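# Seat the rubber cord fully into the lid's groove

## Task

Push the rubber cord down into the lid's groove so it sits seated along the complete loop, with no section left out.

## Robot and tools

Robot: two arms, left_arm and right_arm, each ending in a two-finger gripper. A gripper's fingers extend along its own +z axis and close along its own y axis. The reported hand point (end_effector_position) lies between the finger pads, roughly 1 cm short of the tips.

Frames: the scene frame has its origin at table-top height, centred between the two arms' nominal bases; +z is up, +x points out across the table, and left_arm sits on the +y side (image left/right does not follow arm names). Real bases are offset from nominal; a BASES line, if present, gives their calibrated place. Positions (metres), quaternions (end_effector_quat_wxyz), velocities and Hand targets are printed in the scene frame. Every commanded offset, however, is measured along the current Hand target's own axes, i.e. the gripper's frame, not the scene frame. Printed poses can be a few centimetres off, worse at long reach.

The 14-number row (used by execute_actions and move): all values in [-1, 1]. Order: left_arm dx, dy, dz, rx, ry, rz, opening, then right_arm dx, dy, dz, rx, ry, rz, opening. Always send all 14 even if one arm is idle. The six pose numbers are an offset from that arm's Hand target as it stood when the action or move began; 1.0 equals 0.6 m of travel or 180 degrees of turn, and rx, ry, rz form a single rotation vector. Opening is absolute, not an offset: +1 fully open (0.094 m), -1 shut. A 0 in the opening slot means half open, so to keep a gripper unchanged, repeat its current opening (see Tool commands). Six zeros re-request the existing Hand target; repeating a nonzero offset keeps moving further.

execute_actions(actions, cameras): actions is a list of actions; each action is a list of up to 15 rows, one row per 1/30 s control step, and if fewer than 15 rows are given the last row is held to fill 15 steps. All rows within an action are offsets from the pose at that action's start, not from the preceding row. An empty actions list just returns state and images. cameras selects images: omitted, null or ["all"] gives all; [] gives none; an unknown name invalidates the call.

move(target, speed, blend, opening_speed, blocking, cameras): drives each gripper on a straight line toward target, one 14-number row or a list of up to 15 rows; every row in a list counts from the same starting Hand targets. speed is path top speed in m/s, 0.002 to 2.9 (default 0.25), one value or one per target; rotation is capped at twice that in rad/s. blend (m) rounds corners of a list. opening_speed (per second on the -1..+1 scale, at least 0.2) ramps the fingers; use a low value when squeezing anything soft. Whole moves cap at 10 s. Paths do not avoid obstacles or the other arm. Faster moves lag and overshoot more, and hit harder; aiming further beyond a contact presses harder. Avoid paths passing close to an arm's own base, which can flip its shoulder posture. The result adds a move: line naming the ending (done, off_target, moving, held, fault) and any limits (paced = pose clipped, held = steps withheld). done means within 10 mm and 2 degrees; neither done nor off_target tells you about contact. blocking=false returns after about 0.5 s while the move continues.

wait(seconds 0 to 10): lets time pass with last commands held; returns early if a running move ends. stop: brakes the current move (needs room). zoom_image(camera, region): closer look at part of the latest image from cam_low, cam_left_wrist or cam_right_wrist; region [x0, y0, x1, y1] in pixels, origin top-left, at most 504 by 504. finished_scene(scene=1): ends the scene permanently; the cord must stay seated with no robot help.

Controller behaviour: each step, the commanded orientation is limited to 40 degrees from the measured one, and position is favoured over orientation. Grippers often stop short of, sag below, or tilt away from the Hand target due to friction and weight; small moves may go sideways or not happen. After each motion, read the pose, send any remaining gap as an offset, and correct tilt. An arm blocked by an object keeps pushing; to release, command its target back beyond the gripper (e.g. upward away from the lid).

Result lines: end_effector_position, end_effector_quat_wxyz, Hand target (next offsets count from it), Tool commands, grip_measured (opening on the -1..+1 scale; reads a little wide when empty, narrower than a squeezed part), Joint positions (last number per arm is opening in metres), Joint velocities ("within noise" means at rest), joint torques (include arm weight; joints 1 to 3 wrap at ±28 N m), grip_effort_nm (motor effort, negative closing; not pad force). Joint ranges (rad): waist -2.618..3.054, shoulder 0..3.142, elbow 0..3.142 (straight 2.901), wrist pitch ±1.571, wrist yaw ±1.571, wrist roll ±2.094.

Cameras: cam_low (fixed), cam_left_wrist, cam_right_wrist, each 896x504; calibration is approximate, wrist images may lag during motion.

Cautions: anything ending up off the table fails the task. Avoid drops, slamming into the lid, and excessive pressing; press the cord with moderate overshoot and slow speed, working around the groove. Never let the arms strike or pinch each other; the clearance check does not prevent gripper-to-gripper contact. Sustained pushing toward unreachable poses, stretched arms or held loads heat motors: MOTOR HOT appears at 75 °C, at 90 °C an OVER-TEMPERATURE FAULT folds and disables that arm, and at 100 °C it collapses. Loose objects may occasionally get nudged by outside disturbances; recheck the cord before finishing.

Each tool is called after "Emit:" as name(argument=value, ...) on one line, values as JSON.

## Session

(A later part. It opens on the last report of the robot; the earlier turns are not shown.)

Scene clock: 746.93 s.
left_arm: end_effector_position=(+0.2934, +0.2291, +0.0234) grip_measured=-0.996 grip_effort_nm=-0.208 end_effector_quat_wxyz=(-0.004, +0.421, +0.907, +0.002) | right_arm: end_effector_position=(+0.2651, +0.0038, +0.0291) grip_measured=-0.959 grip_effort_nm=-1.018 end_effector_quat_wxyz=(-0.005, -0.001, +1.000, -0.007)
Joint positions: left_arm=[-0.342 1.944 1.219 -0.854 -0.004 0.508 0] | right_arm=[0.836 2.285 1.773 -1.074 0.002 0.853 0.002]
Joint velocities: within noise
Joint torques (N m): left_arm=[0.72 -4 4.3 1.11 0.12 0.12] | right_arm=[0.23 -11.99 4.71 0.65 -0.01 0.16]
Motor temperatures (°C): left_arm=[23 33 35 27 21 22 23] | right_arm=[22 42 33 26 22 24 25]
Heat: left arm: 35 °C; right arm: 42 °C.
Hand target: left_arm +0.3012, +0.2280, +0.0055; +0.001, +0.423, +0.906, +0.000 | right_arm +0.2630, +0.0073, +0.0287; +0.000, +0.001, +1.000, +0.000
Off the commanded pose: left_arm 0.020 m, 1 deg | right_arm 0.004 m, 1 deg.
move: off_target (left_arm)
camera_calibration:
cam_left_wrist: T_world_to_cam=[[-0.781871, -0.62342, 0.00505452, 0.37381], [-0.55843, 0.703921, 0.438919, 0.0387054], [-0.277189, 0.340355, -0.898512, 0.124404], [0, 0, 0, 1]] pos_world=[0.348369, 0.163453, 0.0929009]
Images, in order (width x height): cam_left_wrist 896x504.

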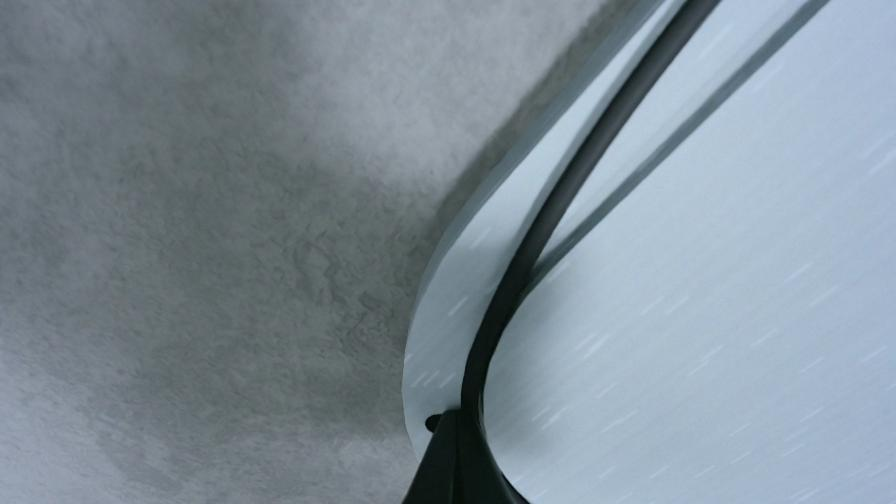

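Emit:
move(target=[[0,-0.01,-0.06,0,0,0,-1, 0,0,0,0,0,0,-0.97],[-0.0313,-0.0104,-0.05,0,0,0.0667,-1, 0,0,0,0,0,0,-0.97],[-0.0313,-0.0104,0.0,0,0,0.0667,-1, 0,0,0,0,0,0,-0.97],[-0.0269,-0.0316,0.004,0,0,0.0667,-1, 0,0,0,0,0,0,-0.97]], speed=[0.1,0.1,0.06,0.02], cameras=["cam_left_wrist"])

Scene clock: 761.40 s.
left_arm: end_effector_position=(+0.3025, +0.2129, +0.0229) grip_measured=-0.996 grip_effort_nm=-0.208 end_effector_quat_wxyz=(+0.000, +0.513, +0.858, +0.016) | right_arm: end_effector_position=(+0.2652, +0.0039, +0.0291) grip_measured=-0.959 grip_effort_nm=-1.018 end_effector_quat_wxyz=(-0.004, -0.001, +1.000, -0.007)
Joint positions: left_arm=[-0.39 1.983 1.273 -0.857 -0.032 0.669 0] | right_arm=[0.836 2.285 1.773 -1.074 0.002 0.853 0.002]
Joint velocities: within noise
Joint torques (N m): left_arm=[-1.17 -6.05 1.94 1.15 0.41 -0.11] | right_arm=[0.32 -12.01 4.66 0.66 -0.03 0.17]
Motor temperatures (°C): left_arm=[23 32 35 27 21 22 23] | right_arm=[22 42 33 26 22 24 25]
Heat: left arm: 35 °C; right arm: 42 °C.
Hand target: left_arm +0.2969, +0.2037, +0.0030; +0.000, +0.516, +0.857, +0.000 | right_arm +0.2631, +0.0073, +0.0287; +0.000, +0.001, +1.000, +0.000
Off the commanded pose: left_arm 0.023 m, 2 deg | right_arm 0.004 m, 1 deg.
move: off_target (left_arm)
camera_calibration:
cam_left_wrist: T_world_to_cam=[[-0.893894, -0.447679, -0.0231883, 0.367882], [-0.409977, 0.795502, 0.446201, -0.00914639], [-0.181308, 0.408363, -0.894632, 0.0884034], [0, 0, 0, 1]] pos_world=[0.341126, 0.135868, 0.0917002]
Images, in order (width x height): cam_left_wrist 896x504.

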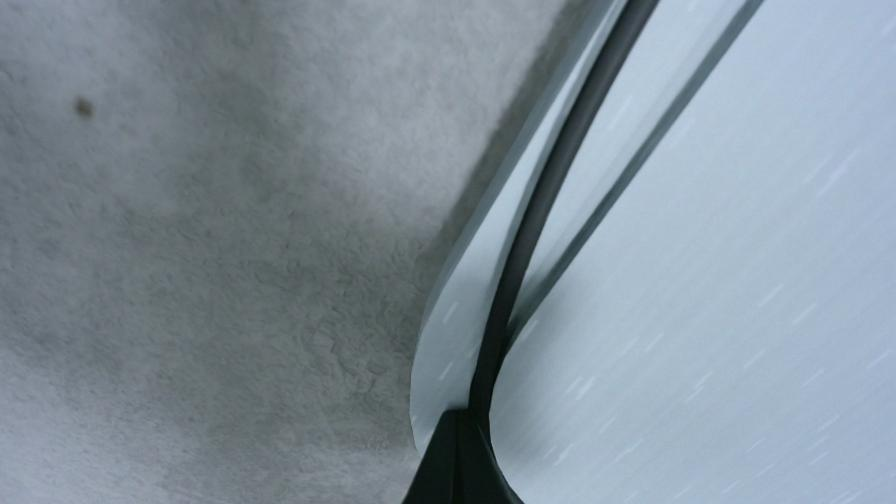

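Emit:
move(target=[[0,0.0,-0.06,0,0,0,-1, 0,0,0,0,0,0,-0.97],[-0.0265,0.0172,-0.05,0,0,0.072,-1, 0,0,0,0,0,0,-0.97],[-0.0265,0.0172,0.0,0,0,0.072,-1, 0,0,0,0,0,0,-0.97],[-0.0225,-0.006,0.0,0,0,0.072,-1, 0,0,0,0,0,0,-0.97]], speed=[0.1,0.1,0.06,0.02], cameras=["cam_left_wrist"])

Scene clock: 770.37 s.
left_arm: end_effector_position=(+0.3044, +0.1971, +0.0232) grip_measured=-0.996 grip_effort_nm=-0.203 end_effector_quat_wxyz=(-0.001, +0.608, +0.794, +0.012) | right_arm: end_effector_position=(+0.2652, +0.0039, +0.0291) grip_measured=-0.959 grip_effort_nm=-1.018 end_effector_quat_wxyz=(-0.004, -0.001, +1.000, -0.006)
Joint positions: left_arm=[-0.424 2.011 1.316 -0.873 -0.024 0.864 0] | right_arm=[0.836 2.285 1.773 -1.074 0.002 0.853 0.002]
Joint velocities: within noise
Joint torques (N m): left_arm=[-1.09 -6.2 1.98 1.1 0.26 -0.07] | right_arm=[0.29 -12.01 4.72 0.66 -0.04 0.14]
Motor temperatures (°C): left_arm=[23 32 34 27 21 22 23] | right_arm=[22 42 33 26 22 24 25]
Heat: left arm: 34 °C; right arm: 42 °C.
Hand target: left_arm +0.3001, +0.1900, +0.0031; +0.000, +0.609, +0.793, +0.000 | right_arm +0.2631, +0.0073, +0.0287; +0.000, +0.001, +1.000, +0.000
Off the commanded pose: left_arm 0.022 m, 1 deg | right_arm 0.004 m, 1 deg.
move: off_target (left_arm)
camera_calibration:
cam_left_wrist: T_world_to_cam=[[-0.972329, -0.233254, -0.0129795, 0.343948], [-0.214417, 0.868994, 0.445954, -0.0699707], [-0.0927412, 0.436397, -0.894962, 0.0630504], [0, 0, 0, 1]] pos_world=[0.325275, 0.113516, 0.0920957]
Images, in order (width x height): cam_left_wrist 896x504.

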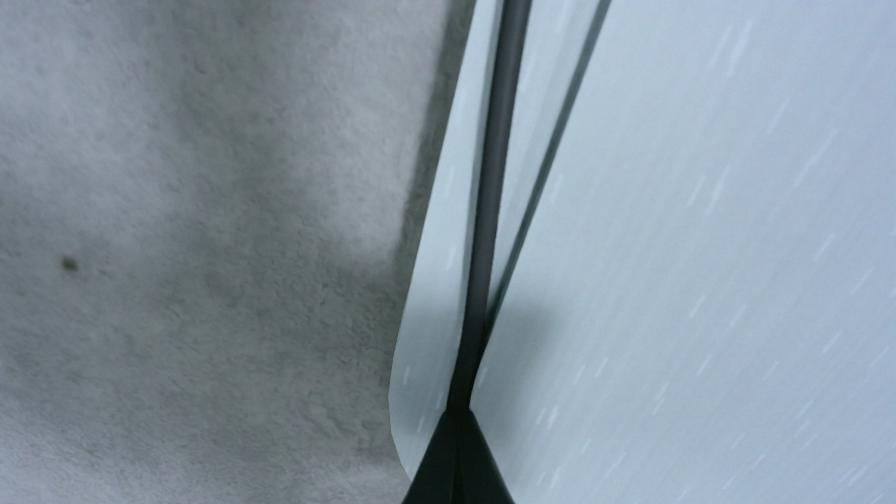

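Emit:
move(target=[[0,0.0,-0.06,0,0,0,-1, 0,0,0,0,0,0,-0.97],[-0.0255,0.018,-0.05,0,0,0.083,-1, 0,0,0,0,0,0,-0.97],[-0.0255,0.018,0.0,0,0,0.083,-1, 0,0,0,0,0,0,-0.97],[-0.0203,-0.0013,0.0,0,0,0.083,-1, 0,0,0,0,0,0,-0.97]], speed=[0.1,0.1,0.06,0.02], cameras=["cam_left_wrist"])

Scene clock: 778.57 s.
left_arm: end_effector_position=(+0.3072, +0.1833, +0.0233) grip_measured=-0.996 grip_effort_nm=-0.208 end_effector_quat_wxyz=(+0.001, +0.704, +0.711, +0.008) | right_arm: end_effector_position=(+0.2652, +0.0039, +0.0291) grip_measured=-0.959 grip_effort_nm=-1.018 end_effector_quat_wxyz=(-0.004, -0.001, +1.000, -0.006)
Joint positions: left_arm=[-0.451 2.036 1.355 -0.882 -0.016 1.091 0] | right_arm=[0.836 2.285 1.773 -1.074 0.002 0.853 0.002]
Joint velocities: within noise
Joint torques (N m): left_arm=[-0.91 -6.8 1.73 1.07 0.23 0.04] | right_arm=[0.29 -11.93 4.77 0.68 -0.03 0.16]
Motor temperatures (°C): left_arm=[23 32 34 27 21 22 23] | right_arm=[22 43 33 26 22 24 25]
Heat: left arm: 34 °C; right arm: 43 °C.
Hand target: left_arm +0.3025, +0.1780, +0.0031; +0.000, +0.707, +0.707, +0.000 | right_arm +0.2631, +0.0073, +0.0287; +0.000, +0.000, +1.000, +0.000
Off the commanded pose: left_arm 0.021 m, 1 deg | right_arm 0.004 m, 1 deg.
move: off_target (left_arm)
camera_calibration:
cam_left_wrist: T_world_to_cam=[[-0.999799, 0.0180902, -0.00861267, 0.305683], [0.0124501, 0.897737, 0.440355, -0.132215], [0.015698, 0.44016, -0.897782, 0.0354778], [0, 0, 0, 1]] pos_world=[0.306711, 0.0975484, 0.0927056]
Images, in order (width x height): cam_left_wrist 896x504.

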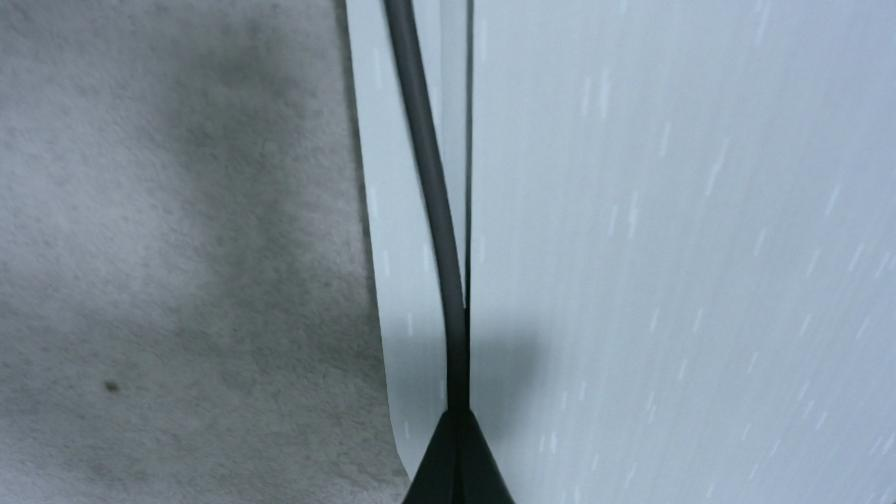

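Emit:
move(target=[[-0.02,0.006,0.0,0,0,0,-1, 0,0,0,0,0,0,-0.97],[-0.08,0.007,0.0,0,0,0,-1, 0,0,0,0,0,0,-0.97]], speed=[0.03,0.03], cameras=["cam_left_wrist"])

Scene clock: 785.47 s.
left_arm: end_effector_position=(+0.3073, +0.1809, +0.0245) grip_measured=-0.996 grip_effort_nm=-0.208 end_effector_quat_wxyz=(-0.035, +0.699, +0.712, +0.053) | right_arm: end_effector_position=(+0.2652, +0.0039, +0.0291) grip_measured=-0.959 grip_effort_nm=-1.018 end_effector_quat_wxyz=(-0.004, -0.001, +1.000, -0.006)
Joint positions: left_arm=[-0.505 2.08 1.42 -0.953 -0.121 1.027 0] | right_arm=[0.836 2.285 1.773 -1.074 0.002 0.853 0.002]
Joint velocities: within noise
Joint torques (N m): left_arm=[-0.17 -9.92 5 0.35 0.13 0.01] | right_arm=[0.32 -12.04 4.66 0.65 -0.03 0.15]
Motor temperatures (°C): left_arm=[23 32 33 27 21 22 23] | right_arm=[22 43 33 26 22 24 25]
Heat: left arm: 33 °C; right arm: 43 °C.
Hand target: left_arm +0.3073, +0.1784, +0.0240; -0.031, +0.700, +0.712, +0.048 (not the last commanded pose) | right_arm +0.2631, +0.0073, +0.0287; +0.000, +0.000, +1.000, +0.000
Off the commanded pose: left_arm 0.055 m, 7 deg | right_arm 0.004 m, 1 deg.
move: held (left_arm; a check stopped the path); path passed 1 of 2 targets; limits=held
pose unreachable (left arm): on one or more control steps of this call, first in action 0 (counted from 0), this arm could not follow its commanded pose, so it was not sent that pose on those steps. It may still have moved: this result reports where it is.
cause: moving toward the commanded pose would bring a part of the arm too close to another arm (this arm's wrist (the part past joint 4) and the right arm's wrist (the part past joint 4), along the way the arms are being sent, or toward where that arm still pushes).
pose unreachable (right arm): on one or more control steps of this call, first in action 0 (counted from 0), this arm could not follow its commanded pose, so it was not sent that pose on those steps. It may still have moved: this result reports where it is.
cause: moving toward the commanded pose would bring a part of the arm too close to another arm (this arm's wrist (the part past joint 4) and the left arm's wrist (the part past joint 4), along the way the arms are being sent, or toward where that arm still pushes).
camera_calibration:
cam_left_wrist: T_world_to_cam=[[-0.999749, 0.0116637, -0.0191045, 0.307286], [-0.000508592, 0.841448, 0.540338, -0.118876], [0.0223778, 0.540213, -0.841231, 0.0160047], [0, 0, 0, 1]] pos_world=[0.30679, 0.0877978, 0.0835673]
Images, in order (width x height): cam_left_wrist 896x504.

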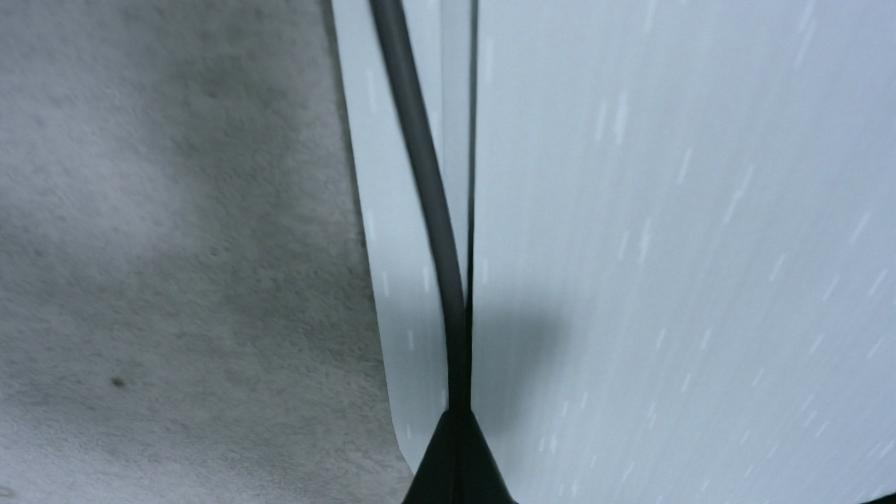

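Emit:
move(target=[[0.05,0,-0.15,0,0,-0.3,-1, 0,0,0,0,0,0,-0.97],[0.05,-0.08,-0.33,0,0,-0.5,-1, 0,0,0,0,0,0,-0.97]], speed=0.15)

Scene clock: 798.63 s.
left_arm: end_effector_position=(+0.2552, +0.1874, +0.2076) grip_measured=-0.996 grip_effort_nm=-0.208 end_effector_quat_wxyz=(+0.026, -0.002, +0.998, +0.051) | right_arm: end_effector_position=(+0.2655, +0.0042, +0.0291) grip_measured=-0.959 grip_effort_nm=-1.018 end_effector_quat_wxyz=(-0.004, +0.000, +1.000, -0.006)
Joint positions: left_arm=[-0.565 1.788 1.762 -1.559 -0.114 -0.589 0] | right_arm=[0.836 2.285 1.773 -1.072 0.002 0.854 0.002]
Joint velocities: within noise
Joint torques (N m): left_arm=[-0.54 -10.41 7.31 0.3 -0.03 -0.11] | right_arm=[0.32 -12 4.77 0.66 -0.03 0.16]
Motor temperatures (°C): left_arm=[23 34 35 27 21 22 23] | right_arm=[22 43 32 26 22 24 25]
Heat: left arm: 35 °C; right arm: 43 °C.
Hand target: left_arm +0.2541, +0.1851, +0.2228; +0.012, -0.008, +0.998, +0.056 | right_arm +0.2631, +0.0073, +0.0287; +0.000, +0.001, +1.000, +0.000
Off the commanded pose: left_arm 0.015 m, 2 deg | right_arm 0.004 m, 1 deg.
joint sent to its limit (left arm) — joint 4 (wrist pitch), lower limit. The joint targets are off in orientation, not in position.
move: off_target (left_arm)
camera_calibration:
cam_left_wrist: T_world_to_cam=[[-0.0221524, -0.994769, -0.0997216, 0.214513], [-0.923087, -0.0179556, 0.384172, 0.205657], [-0.383953, 0.100562, -0.91786, 0.369738], [0, 0, 0, 1]] pos_world=[0.336553, 0.179902, 0.281751]
cam_right_wrist: T_world_to_cam=[[-0.00110796, -0.999996, -0.00264047, 0.00934592], [-0.898431, -0.000164044, 0.439115, 0.270334], [-0.439114, 0.0028588, -0.898427, 0.241886], [0, 0, 0, 1]] pos_world=[0.349103, 0.00869873, 0.0986338]

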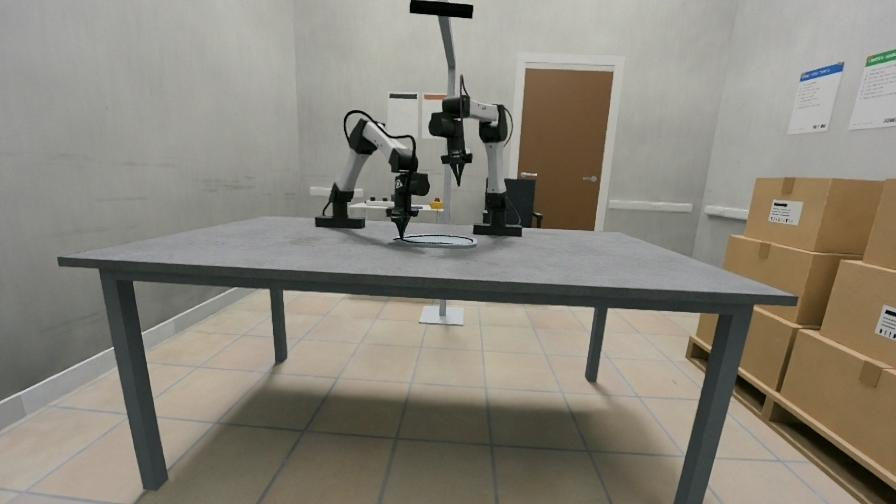

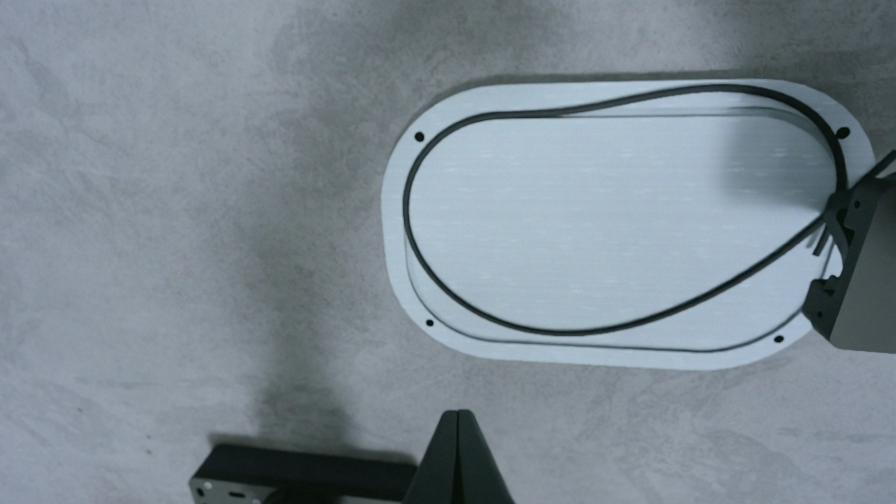

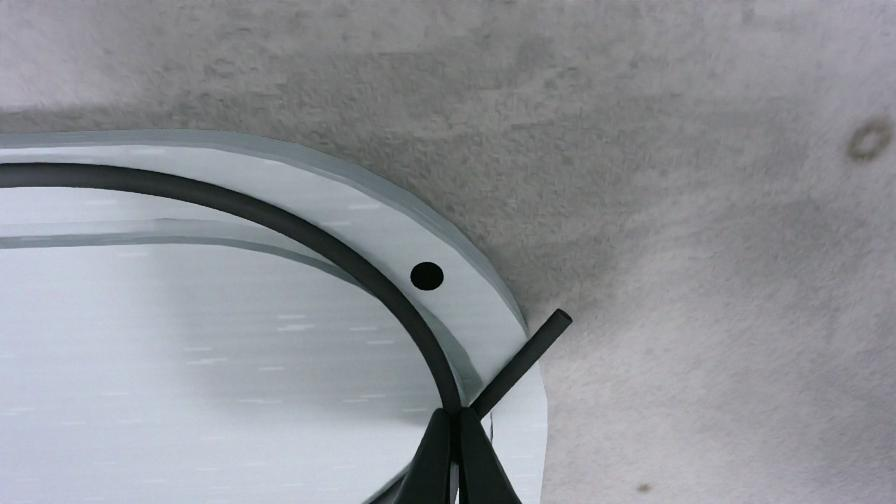

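Emit:
move(target=[0.133,0.022,0.297,0.0277,-0.0365,0.726,-0.6, 0,0,0,0,0,0,-0.97], speed=0.25, cameras=["cam_left_wrist","cam_right_wrist"])

Scene clock: 827.60 s.
left_arm: end_effector_position=(+0.1786, +0.2184, +0.0455) grip_measured=-0.602 grip_effort_nm=0.076 end_effector_quat_wxyz=(-0.010, +0.904, +0.428, +0.003) | right_arm: end_effector_position=(+0.2655, +0.0042, +0.0291) grip_measured=-0.959 grip_effort_nm=-1.023 end_effector_quat_wxyz=(-0.004, +0.000, +1.000, -0.006)
Joint positions: left_arm=[-0.563 1.56 0.852 -0.877 -0.015 1.675 0.019] | right_arm=[0.836 2.285 1.773 -1.072 0.002 0.854 0.002]
Joint velocities: within noise
Joint torques (N m): left_arm=[0.17 -6.32 4.12 0.51 0.24 0.17] | right_arm=[0.25 -12.03 4.63 0.65 -0.02 0.16]
Motor temperatures (°C): left_arm=[23 35 37 26 21 22 23] | right_arm=[22 44 32 25 22 24 25]
Heat: left arm: 37 °C; right arm: 44 °C.
Hand target: left_arm +0.1783, +0.2171, +0.0452; +0.000, +0.906, +0.424, +0.000 | right_arm +0.2631, +0.0073, +0.0287; +0.000, +0.001, +1.000, +0.000
Off the commanded pose: left_arm 0.001 m, 1 deg | right_arm 0.004 m, 1 deg.
move: done
camera_calibration:
cam_left_wrist: T_world_to_cam=[[-0.755185, 0.655209, 0.0199058, -0.00737714], [0.594538, 0.671834, 0.441773, -0.226553], [0.27608, 0.345455, -0.896906, 0.0160033], [0, 0, 0, 1]] pos_world=[0.124705, 0.151511, 0.114585]
cam_right_wrist: T_world_to_cam=[[-0.00110796, -0.999996, -0.00264047, 0.00934592], [-0.898431, -0.000164044, 0.439115, 0.270334], [-0.439114, 0.0028588, -0.898427, 0.241886], [0, 0, 0, 1]] pos_world=[0.349103, 0.00869873, 0.0986338]
Images, in order (width x height): cam_left_wrist 896x504, cam_right_wrist 896x504.

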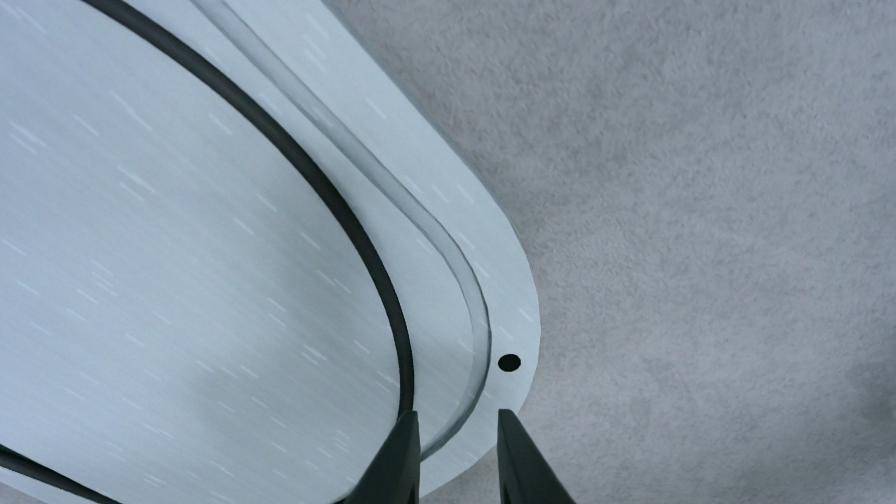

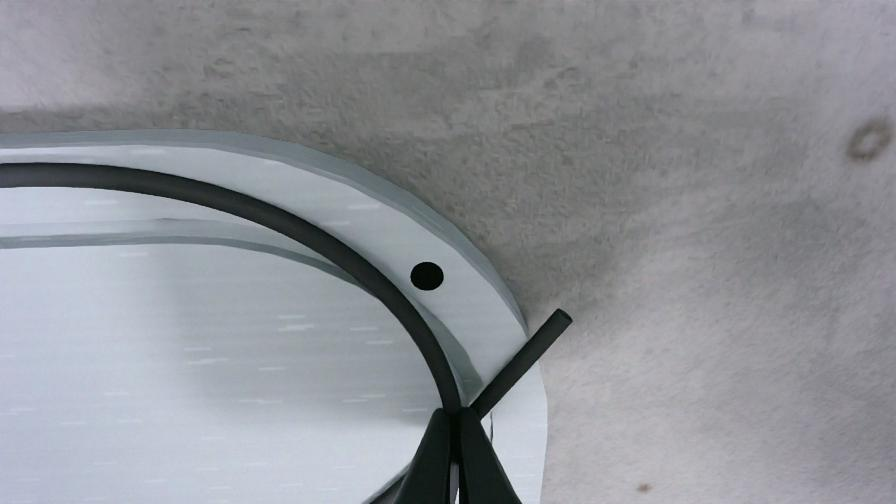

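Emit:
execute_actions(actions=[])

Scene clock: 844.23 s.
left_arm: end_effector_position=(+0.1788, +0.2181, +0.0454) grip_measured=-0.602 grip_effort_nm=0.076 end_effector_quat_wxyz=(-0.009, +0.904, +0.427, +0.003) | right_arm: end_effector_position=(+0.2655, +0.0042, +0.0291) grip_measured=-0.959 grip_effort_nm=-1.018 end_effector_quat_wxyz=(-0.004, +0.000, +1.000, -0.006)
Joint positions: left_arm=[-0.563 1.56 0.852 -0.876 -0.014 1.676 0.019] | right_arm=[0.836 2.285 1.773 -1.072 0.002 0.854 0.002]
Joint velocities: within noise
Joint torques (N m): left_arm=[0.35 -6.41 3.97 0.48 0.16 0.2] | right_arm=[0.28 -11.99 4.68 0.65 -0.03 0.15]
Motor temperatures (°C): left_arm=[23 34 36 26 21 22 23] | right_arm=[22 45 32 25 22 24 25]
Heat: left arm: 36 °C; right arm: 45 °C.
Hand target: left_arm +0.1783, +0.2171, +0.0452; +0.000, +0.906, +0.424, +0.000 | right_arm +0.2631, +0.0073, +0.0287; +0.000, +0.001, +1.000, +0.000
Tool commands: left_gripper/opening=-0.6 right_gripper/opening=-0.97
Off the commanded pose: left_arm 0.001 m, 1 deg | right_arm 0.004 m, 1 deg.
camera_calibration:
cam_left_wrist: T_world_to_cam=[[-0.754695, 0.655808, 0.0187428, -0.00726167], [0.594836, 0.671919, 0.441243, -0.226581], [0.276777, 0.344153, -0.897192, 0.016244], [0, 0, 0, 1]] pos_world=[0.124802, 0.151416, 0.114687]
cam_right_wrist: T_world_to_cam=[[-0.00110796, -0.999996, -0.00264047, 0.00934592], [-0.898431, -0.000164044, 0.439115, 0.270334], [-0.439114, 0.0028588, -0.898427, 0.241886], [0, 0, 0, 1]] pos_world=[0.349103, 0.00869873, 0.0986338]

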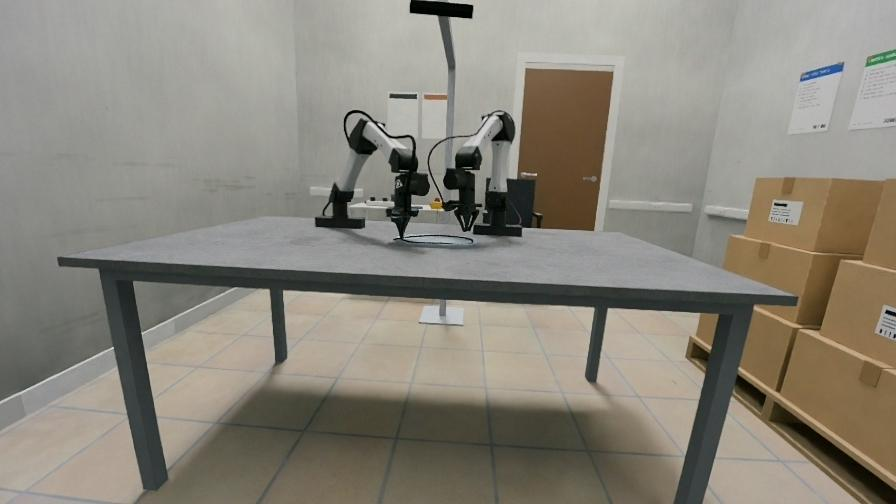

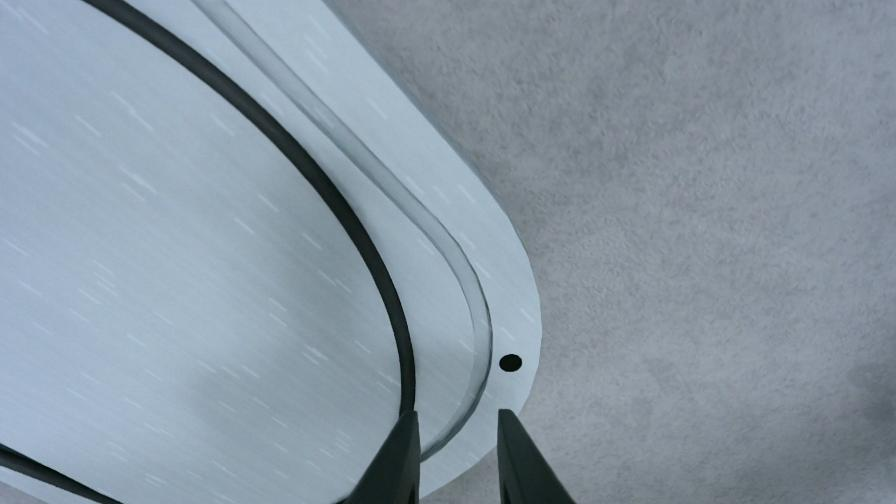

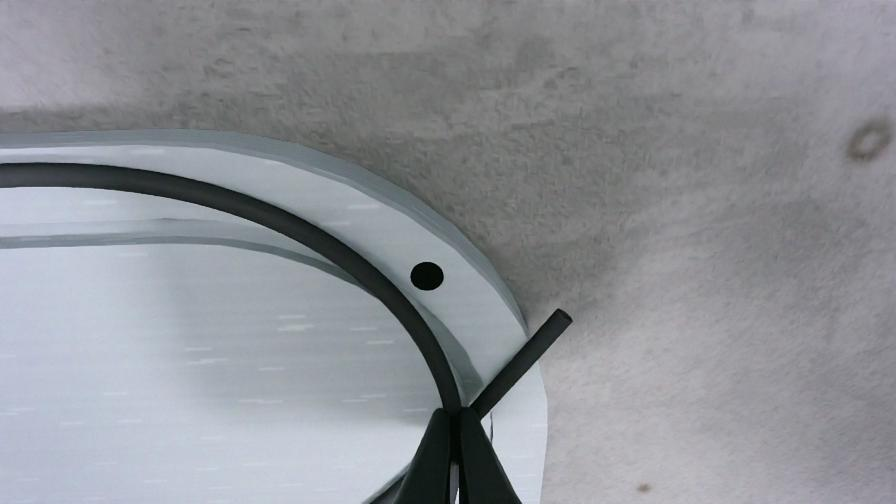

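Emit:
move(target=[[0,0.033,-0.033,0,0,0,-0.6,0,0,0,0,0,0,-0.97],[0,0.022,0.0,0,0,0,-0.6,0,0,0,0,0,0,-0.97],[0,0.021,0.0487,0,0,0,-0.6,0,0,0,0,0,0,-0.97],[0,0.021,0.0487,0,0,0,-0.96,0,0,0,0,0,0,-0.97]], speed=0.08)

Scene clock: 855.03 s.
left_arm: end_effector_position=(+0.1896, +0.2107, +0.0229) grip_measured=-0.958 grip_effort_nm=-0.676 end_effector_quat_wxyz=(-0.002, +0.904, +0.427, +0.006) | right_arm: end_effector_position=(+0.2655, +0.0042, +0.0291) grip_measured=-0.959 grip_effort_nm=-1.023 end_effector_quat_wxyz=(-0.004, +0.000, +1.000, -0.006)
Joint positions: left_arm=[-0.563 1.643 0.835 -0.76 -0.012 1.677 0.002] | right_arm=[0.836 2.285 1.773 -1.072 0.002 0.854 0.002]
Joint velocities: left_arm=[0.002 0.002 0.002 0.066 -0.007 -0.007 -0.004] | right_arm=[within noise]
Joint torques (N m): left_arm=[-0.29 -4.16 3.75 0.65 0.22 0.12] | right_arm=[0.31 -11.99 4.7 0.65 -0.04 0.15]
Motor temperatures (°C): left_arm=[23 33 35 26 21 22 23] | right_arm=[22 45 32 25 22 24 25]
Heat: left arm: 35 °C; right arm: 45 °C.
Hand target: left_arm +0.1880, +0.2091, +0.0161; +0.000, +0.906, +0.424, +0.000 | right_arm +0.2631, +0.0073, +0.0287; +0.000, +0.001, +1.000, +0.000
Off the commanded pose: left_arm 0.007 m, 1 deg | right_arm 0.004 m, 1 deg.
move: done
camera_calibration:
cam_left_wrist: T_world_to_cam=[[-0.754582, 0.656198, 0.00336557, 0.00646288], [0.589819, 0.675985, 0.441767, -0.21795], [0.287611, 0.335334, -0.897124, -0.00464332], [0, 0, 0, 1]] pos_world=[0.134763, 0.144647, 0.0920958]
cam_right_wrist: T_world_to_cam=[[-0.00110796, -0.999996, -0.00264047, 0.00934592], [-0.898431, -0.000164044, 0.439115, 0.270334], [-0.439114, 0.0028588, -0.898427, 0.241886], [0, 0, 0, 1]] pos_world=[0.349103, 0.00869873, 0.0986338]

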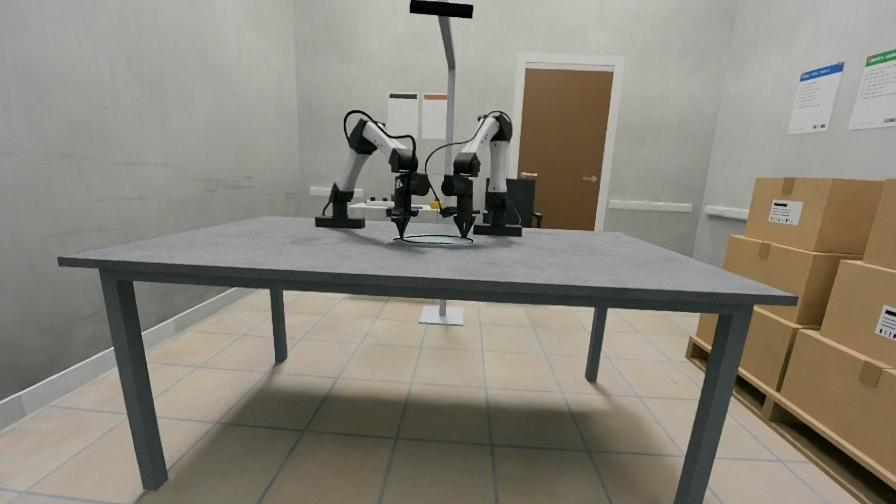

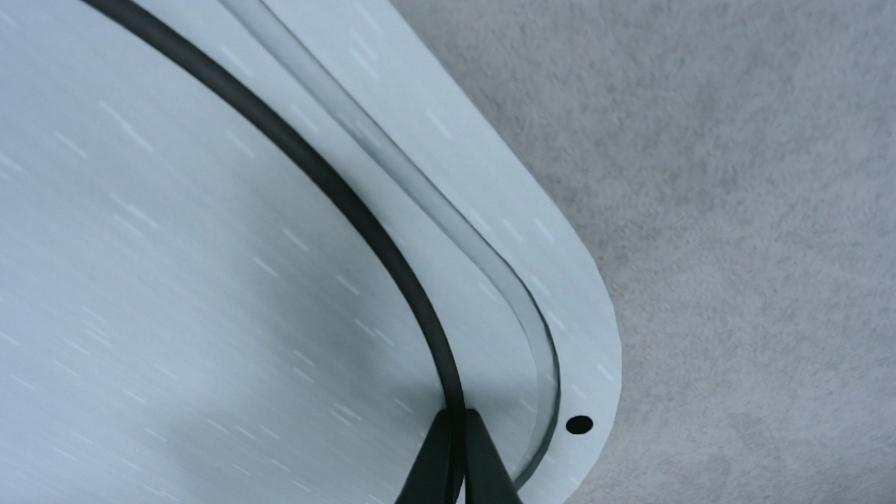

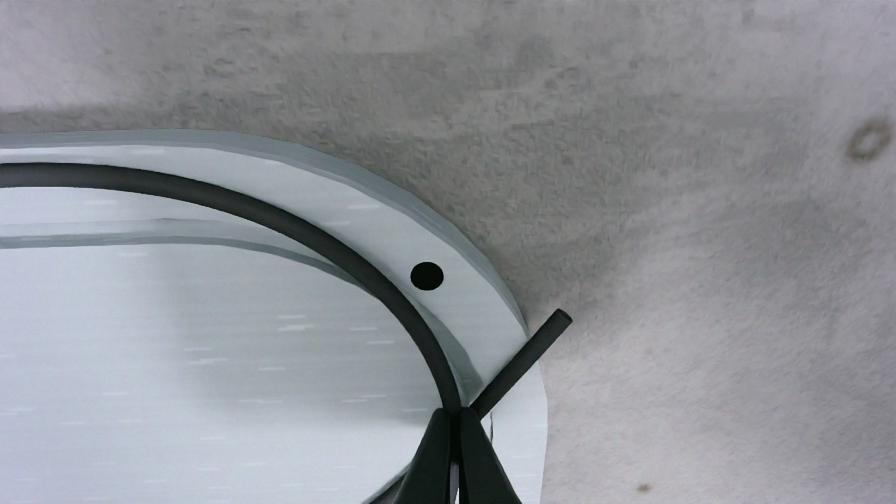

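Emit:
move(target=[[0.007,-0.04,-0.02,0,0,0.02,-0.96,0,0,0,0,0,0,-0.97],[0.0065,-0.0325,0.01,0,0,0.02,-0.96,0,0,0,0,0,0,-0.97],[0.0065,-0.0325,0.01,0,0,0.02,-0.6,0,0,0,0,0,0,-0.97]], speed=0.06, cameras=["cam_left_wrist"])

Emit:
move(target=[[0,0,-0.066,0,0,0,-0.6,0,0,0,0,0,0,-0.97]], speed=0.1, cameras=["cam_left_wrist"])

Scene clock: 865.47 s.
left_arm: end_effector_position=(+0.1722, +0.2273, +0.0219) grip_measured=-0.603 grip_effort_nm=0.115 end_effector_quat_wxyz=(-0.010, +0.917, +0.399, -0.002) | right_arm: end_effector_position=(+0.2655, +0.0043, +0.0291) grip_measured=-0.959 grip_effort_nm=-1.023 end_effector_quat_wxyz=(-0.004, +0.000, +1.000, -0.006)
Joint positions: left_arm=[-0.541 1.576 0.761 -0.773 -0.008 1.76 0.019] | right_arm=[0.836 2.285 1.773 -1.072 0.002 0.854 0.002]
Joint velocities: within noise
Joint torques (N m): left_arm=[0.31 -2.69 2.65 1.02 0.17 0.2] | right_arm=[0.35 -12.01 4.75 0.64 -0.03 0.13]
Motor temperatures (°C): left_arm=[23 32 35 26 21 22 23] | right_arm=[22 46 32 25 22 24 25]
Heat: left arm: 35 °C; right arm: 46 °C.
Hand target: left_arm +0.1756, +0.2245, +0.0100; +0.000, +0.919, +0.395, +0.000 | right_arm +0.2630, +0.0073, +0.0287; +0.000, +0.001, +1.000, +0.000
Off the commanded pose: left_arm 0.013 m, 1 deg | right_arm 0.004 m, 1 deg.
move: off_target (left_arm); target 3's new opening was sent with left_arm's hand 0.012 m and 1 deg from that target
camera_calibration:
cam_left_wrist: T_world_to_cam=[[-0.712343, 0.701448, 0.0232216, -0.0355795], [0.639324, 0.634893, 0.433792, -0.217441], [0.289539, 0.323854, -0.900714, -0.00360828], [0, 0, 0, 1]] pos_world=[0.114715, 0.164178, 0.0919004]
Images, in order (width x height): cam_left_wrist 896x504.

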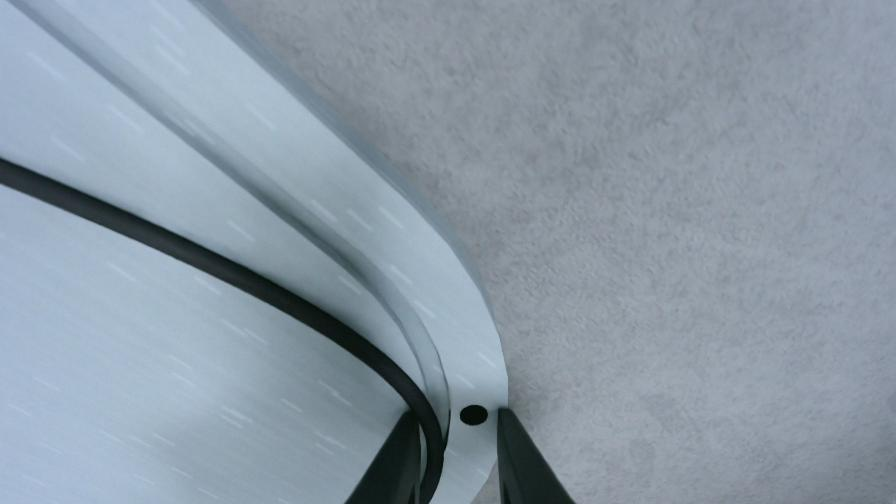

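Scene clock: 866.63 s.
left_arm: end_effector_position=(+0.1686, +0.2295, +0.0393) grip_measured=-0.602 grip_effort_nm=0.085 end_effector_quat_wxyz=(-0.017, +0.917, +0.399, -0.007) | right_arm: end_effector_position=(+0.2655, +0.0043, +0.0291) grip_measured=-0.959 grip_effort_nm=-1.018 end_effector_quat_wxyz=(-0.004, +0.000, +1.000, -0.006)
Joint positions: left_arm=[-0.541 1.537 0.802 -0.87 -0.008 1.76 0.019] | right_arm=[0.836 2.285 1.773 -1.072 0.002 0.854 0.002]
Joint velocities: within noise
Joint torques (N m): left_arm=[0.31 -7.05 7.04 0.15 0.18 0.16] | right_arm=[0.25 -11.96 4.64 0.62 -0.04 0.14]
Motor temperatures (°C): left_arm=[23 32 35 26 21 22 23] | right_arm=[22 46 32 25 22 24 25]
Heat: left arm: 35 °C; right arm: 46 °C.
Hand target: left_arm +0.1754, +0.2246, +0.0496; +0.000, +0.919, +0.395, +0.000 | right_arm +0.2630, +0.0073, +0.0287; +0.000, +0.001, +1.000, +0.000
Off the commanded pose: left_arm 0.013 m, 2 deg | right_arm 0.004 m, 1 deg.
move: off_target (left_arm)
camera_calibration:
cam_left_wrist: T_world_to_cam=[[-0.711913, 0.701129, 0.0399743, -0.0408087], [0.645585, 0.630987, 0.430204, -0.224164], [0.276405, 0.332074, -0.901846, 0.0126726], [0, 0, 0, 1]] pos_world=[0.112162, 0.165849, 0.109496]
Images, in order (width x height): cam_left_wrist 896x504.

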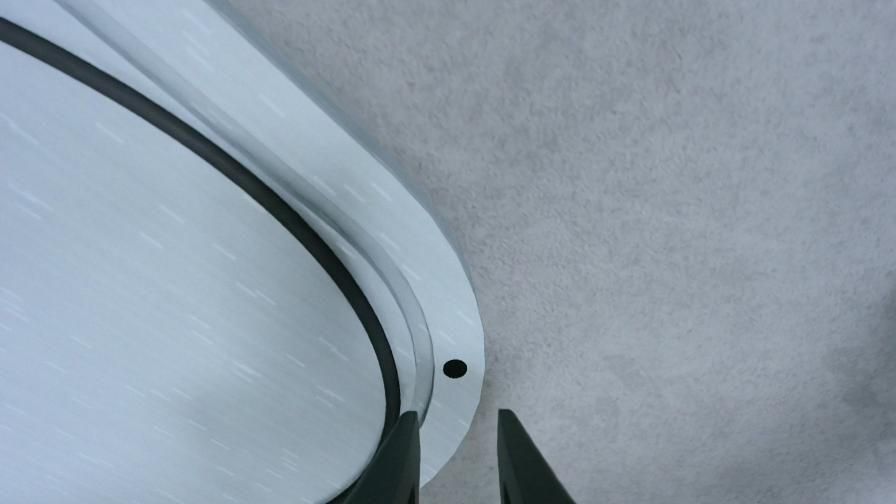

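Emit:
move(target=[[0.0527,0.0384,0,0,0,0,-1,0,0,0,0,0,0,-0.97],[0.0527,0.0384,0.076,0,0,0,-1,0,0,0,0,0,0,-0.97],[0.0710,0.0213,0.076,0,0,0,-1,0,0,0,0,0,0,-0.97]], speed=[0.08,0.06,0.02], cameras=["cam_left_wrist"])

Emit:
move(target=[[0,0,-0.076,0,0,0,-1,0,0,0,0,0,0,-0.97]], speed=0.1, cameras=["cam_left_wrist"])

Scene clock: 877.73 s.
left_arm: end_effector_position=(+0.2146, +0.2365, +0.0216) grip_measured=-0.996 grip_effort_nm=-0.217 end_effector_quat_wxyz=(+0.014, +0.918, +0.395, -0.007) | right_arm: end_effector_position=(+0.2655, +0.0043, +0.0291) grip_measured=-0.959 grip_effort_nm=-1.023 end_effector_quat_wxyz=(-0.004, +0.000, +1.000, -0.006)
Joint positions: left_arm=[-0.401 1.672 0.861 -0.749 0.028 1.909 0] | right_arm=[0.836 2.285 1.773 -1.072 0.002 0.854 0.002]
Joint velocities: within noise
Joint torques (N m): left_arm=[1.35 -3.06 1.44 1 -0.18 0.19] | right_arm=[0.29 -11.96 4.7 0.64 -0.02 0.14]
Motor temperatures (°C): left_arm=[23 32 36 26 21 22 23] | right_arm=[22 46 32 25 22 24 26]
Heat: left arm: 36 °C; right arm: 46 °C.
Hand target: left_arm +0.2142, +0.2466, +0.0041; +0.000, +0.919, +0.395, +0.001 | right_arm +0.2630, +0.0073, +0.0287; +0.000, +0.001, +1.000, +0.000
Off the commanded pose: left_arm 0.020 m, 2 deg | right_arm 0.004 m, 1 deg.
move: off_target (left_arm)
camera_calibration:
cam_left_wrist: T_world_to_cam=[[-0.706795, 0.707227, -0.0164308, -0.0135644], [0.640368, 0.649501, 0.409971, -0.253479], [0.300615, 0.279244, -0.91195, -0.0107716], [0, 0, 0, 1]] pos_world=[0.155971, 0.177236, 0.093873]
Images, in order (width x height): cam_left_wrist 896x504.

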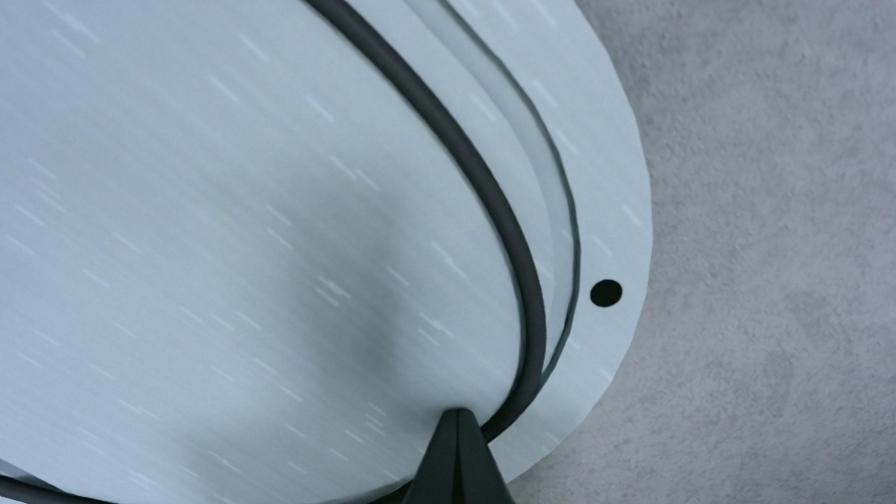

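Scene clock: 878.93 s.
left_arm: end_effector_position=(+0.2050, +0.2479, +0.0380) grip_measured=-0.996 grip_effort_nm=-0.212 end_effector_quat_wxyz=(-0.012, +0.917, +0.399, -0.015) | right_arm: end_effector_position=(+0.2655, +0.0043, +0.0291) grip_measured=-0.959 grip_effort_nm=-1.018 end_effector_quat_wxyz=(-0.004, +0.000, +1.000, -0.006)
Joint positions: left_arm=[-0.39 1.632 0.892 -0.869 0.005 1.911 0] | right_arm=[0.836 2.285 1.773 -1.072 0.002 0.854 0.002]
Joint velocities: within noise
Joint torques (N m): left_arm=[0.43 -8.16 6.98 0.15 0.04 0.2] | right_arm=[0.24 -12.03 4.72 0.65 0 0.13]
Motor temperatures (°C): left_arm=[23 32 36 26 21 22 23] | right_arm=[22 46 32 25 22 24 26]
Heat: left arm: 36 °C; right arm: 46 °C.
Hand target: left_arm +0.2141, +0.2466, +0.0497; +0.000, +0.919, +0.395, +0.000 | right_arm +0.2630, +0.0073, +0.0287; +0.000, +0.001, +1.000, +0.000
Off the commanded pose: left_arm 0.015 m, 2 deg | right_arm 0.004 m, 1 deg.
move: off_target (left_arm)
camera_calibration:
cam_left_wrist: T_world_to_cam=[[-0.711568, 0.701621, 0.0373947, -0.0278083], [0.650198, 0.637377, 0.413513, -0.260659], [0.266295, 0.318557, -0.90973, 0.00110666], [0, 0, 0, 1]] pos_world=[0.149398, 0.185297, 0.109833]
Images, in order (width x height): cam_left_wrist 896x504.

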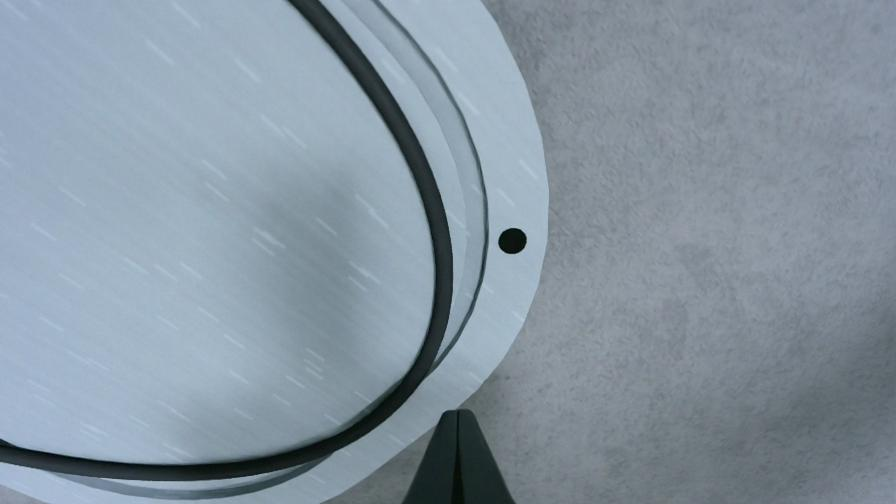

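Emit:
move(target=[[-0.02,0.03,-0.2,0,0,0,-1,0,0,0,0,0,0,-0.97]], speed=0.15, cameras=["cam_left_wrist"])

Scene clock: 885.57 s.
left_arm: end_effector_position=(+0.2161, +0.2273, +0.1593) grip_measured=-0.996 grip_effort_nm=-0.212 end_effector_quat_wxyz=(-0.009, +0.919, +0.394, -0.010) | right_arm: end_effector_position=(+0.2655, +0.0043, +0.0291) grip_measured=-0.959 grip_effort_nm=-1.023 end_effector_quat_wxyz=(-0.004, +0.000, +1.000, -0.006)
Joint positions: left_arm=[-0.445 1.577 1.337 -1.358 0.004 1.867 0] | right_arm=[0.836 2.285 1.773 -1.072 0.002 0.854 0.002]
Joint velocities: within noise
Joint torques (N m): left_arm=[-0.38 -7.05 7.68 0.11 0.05 0.01] | right_arm=[0.21 -11.95 4.77 0.64 -0.04 0.16]
Motor temperatures (°C): left_arm=[23 32 37 26 21 22 23] | right_arm=[22 46 32 25 22 24 26]
Heat: left arm: 37 °C; right arm: 46 °C.
Hand target: left_arm +0.2188, +0.2254, +0.1697; +0.000, +0.919, +0.395, +0.000 | right_arm +0.2630, +0.0073, +0.0287; +0.000, +0.001, +1.000, +0.000
Off the commanded pose: left_arm 0.011 m, 2 deg | right_arm 0.004 m, 1 deg.
move: off_target (left_arm)
camera_calibration:
cam_left_wrist: T_world_to_cam=[[-0.704084, 0.709538, 0.0286589, -0.0119949], [0.653029, 0.6311, 0.418648, -0.304806], [0.27896, 0.313478, -0.907696, 0.11312], [0, 0, 0, 1]] pos_world=[0.159046, 0.165413, 0.230628]
Images, in order (width x height): cam_left_wrist 896x504.

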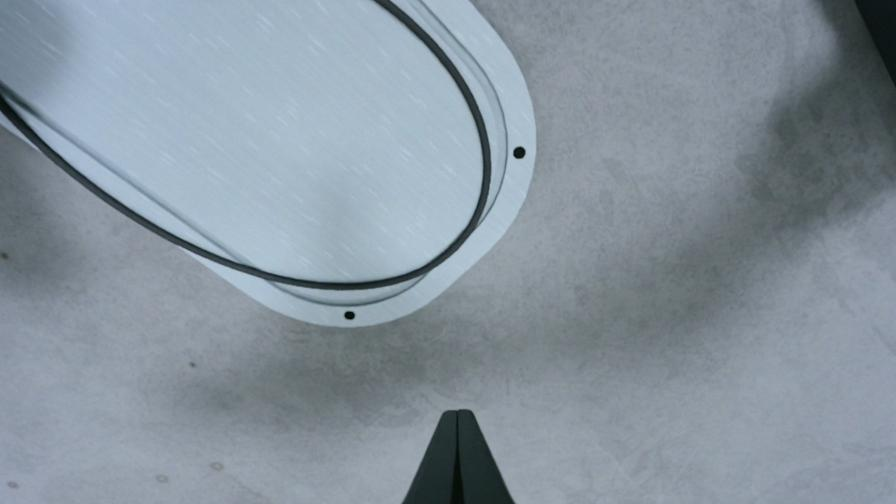

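Emit:
move(target=[[0,0,0,0,0,0,-1,0,0,0,0,0,0,-0.5],[0,0,0,0,0,0,-1,0,0,-0.2,0,0,0,-0.5],[0,0,0,0,0,0,-1,0,-0.3,-0.25,0,0,0,-0.5]], speed=[0.02,0.1,0.2], cameras=["cam_left_wrist","cam_right_wrist"])

Scene clock: 893.63 s.
left_arm: end_effector_position=(+0.2156, +0.2275, +0.1593) grip_measured=-0.996 grip_effort_nm=-0.212 end_effector_quat_wxyz=(-0.010, +0.919, +0.394, -0.011) | right_arm: end_effector_position=(+0.2637, -0.1721, +0.1728) grip_measured=-0.502 grip_effort_nm=0.139 end_effector_quat_wxyz=(-0.010, +0.004, +1.000, -0.007)
Joint positions: left_arm=[-0.445 1.577 1.337 -1.36 0.004 1.867 0] | right_arm=[0.47 1.776 1.602 -1.421 0.002 0.497 0.023]
Joint velocities: within noise
Joint torques (N m): left_arm=[-0.53 -7.36 7.64 0.15 0.08 -0.04] | right_arm=[-0.47 -9.61 5.82 0.43 -0.04 -0.05]
Motor temperatures (°C): left_arm=[23 32 37 26 21 22 23] | right_arm=[22 47 32 25 22 24 25]
Heat: left arm: 37 °C; right arm: 47 °C.
Hand target: left_arm +0.2188, +0.2254, +0.1697; +0.000, +0.919, +0.395, +0.000 | right_arm +0.2629, -0.1726, +0.1789; +0.000, +0.000, +1.000, +0.000
Off the commanded pose: left_arm 0.011 m, 2 deg | right_arm 0.006 m, 1 deg.
move: off_target (left_arm)
camera_calibration:
cam_left_wrist: T_world_to_cam=[[-0.704522, 0.709012, 0.030826, -0.0126861], [0.653443, 0.631133, 0.417952, -0.304691], [0.276878, 0.3146, -0.907946, 0.113433], [0, 0, 0, 1]] pos_world=[0.158753, 0.165609, 0.230728]
cam_right_wrist: T_world_to_cam=[[-0.00993332, -0.99995, -0.000931504, -0.164614], [-0.89299, 0.0084516, 0.449998, 0.203777], [-0.449968, 0.0053018, -0.893029, 0.372967], [0, 0, 0, 1]] pos_world=[0.348159, -0.168306, 0.241217]
Images, in order (width x height): cam_left_wrist 896x504, cam_right_wrist 896x504.

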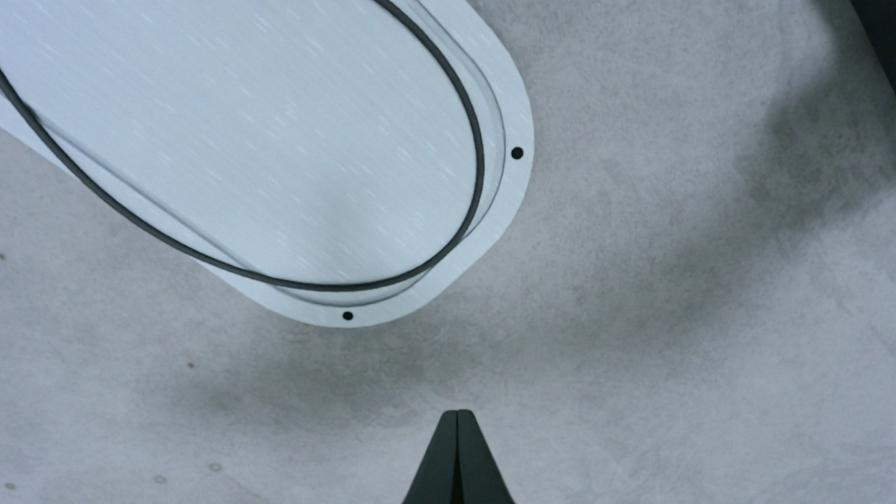

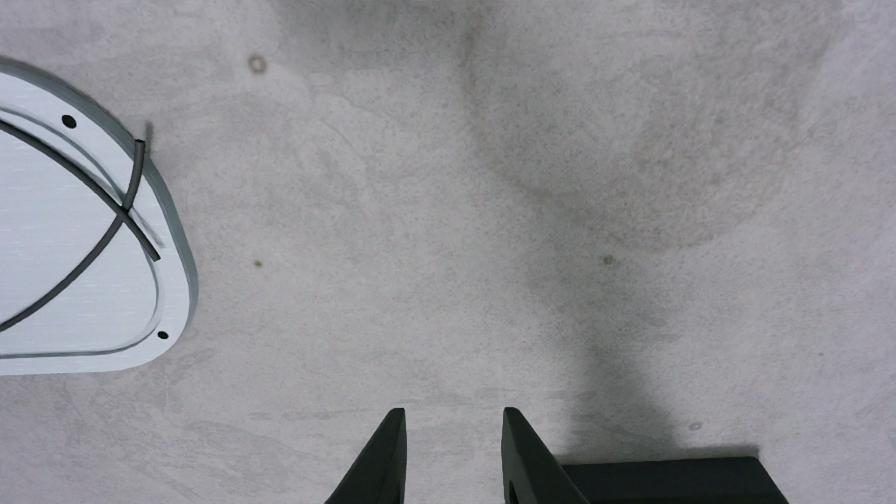

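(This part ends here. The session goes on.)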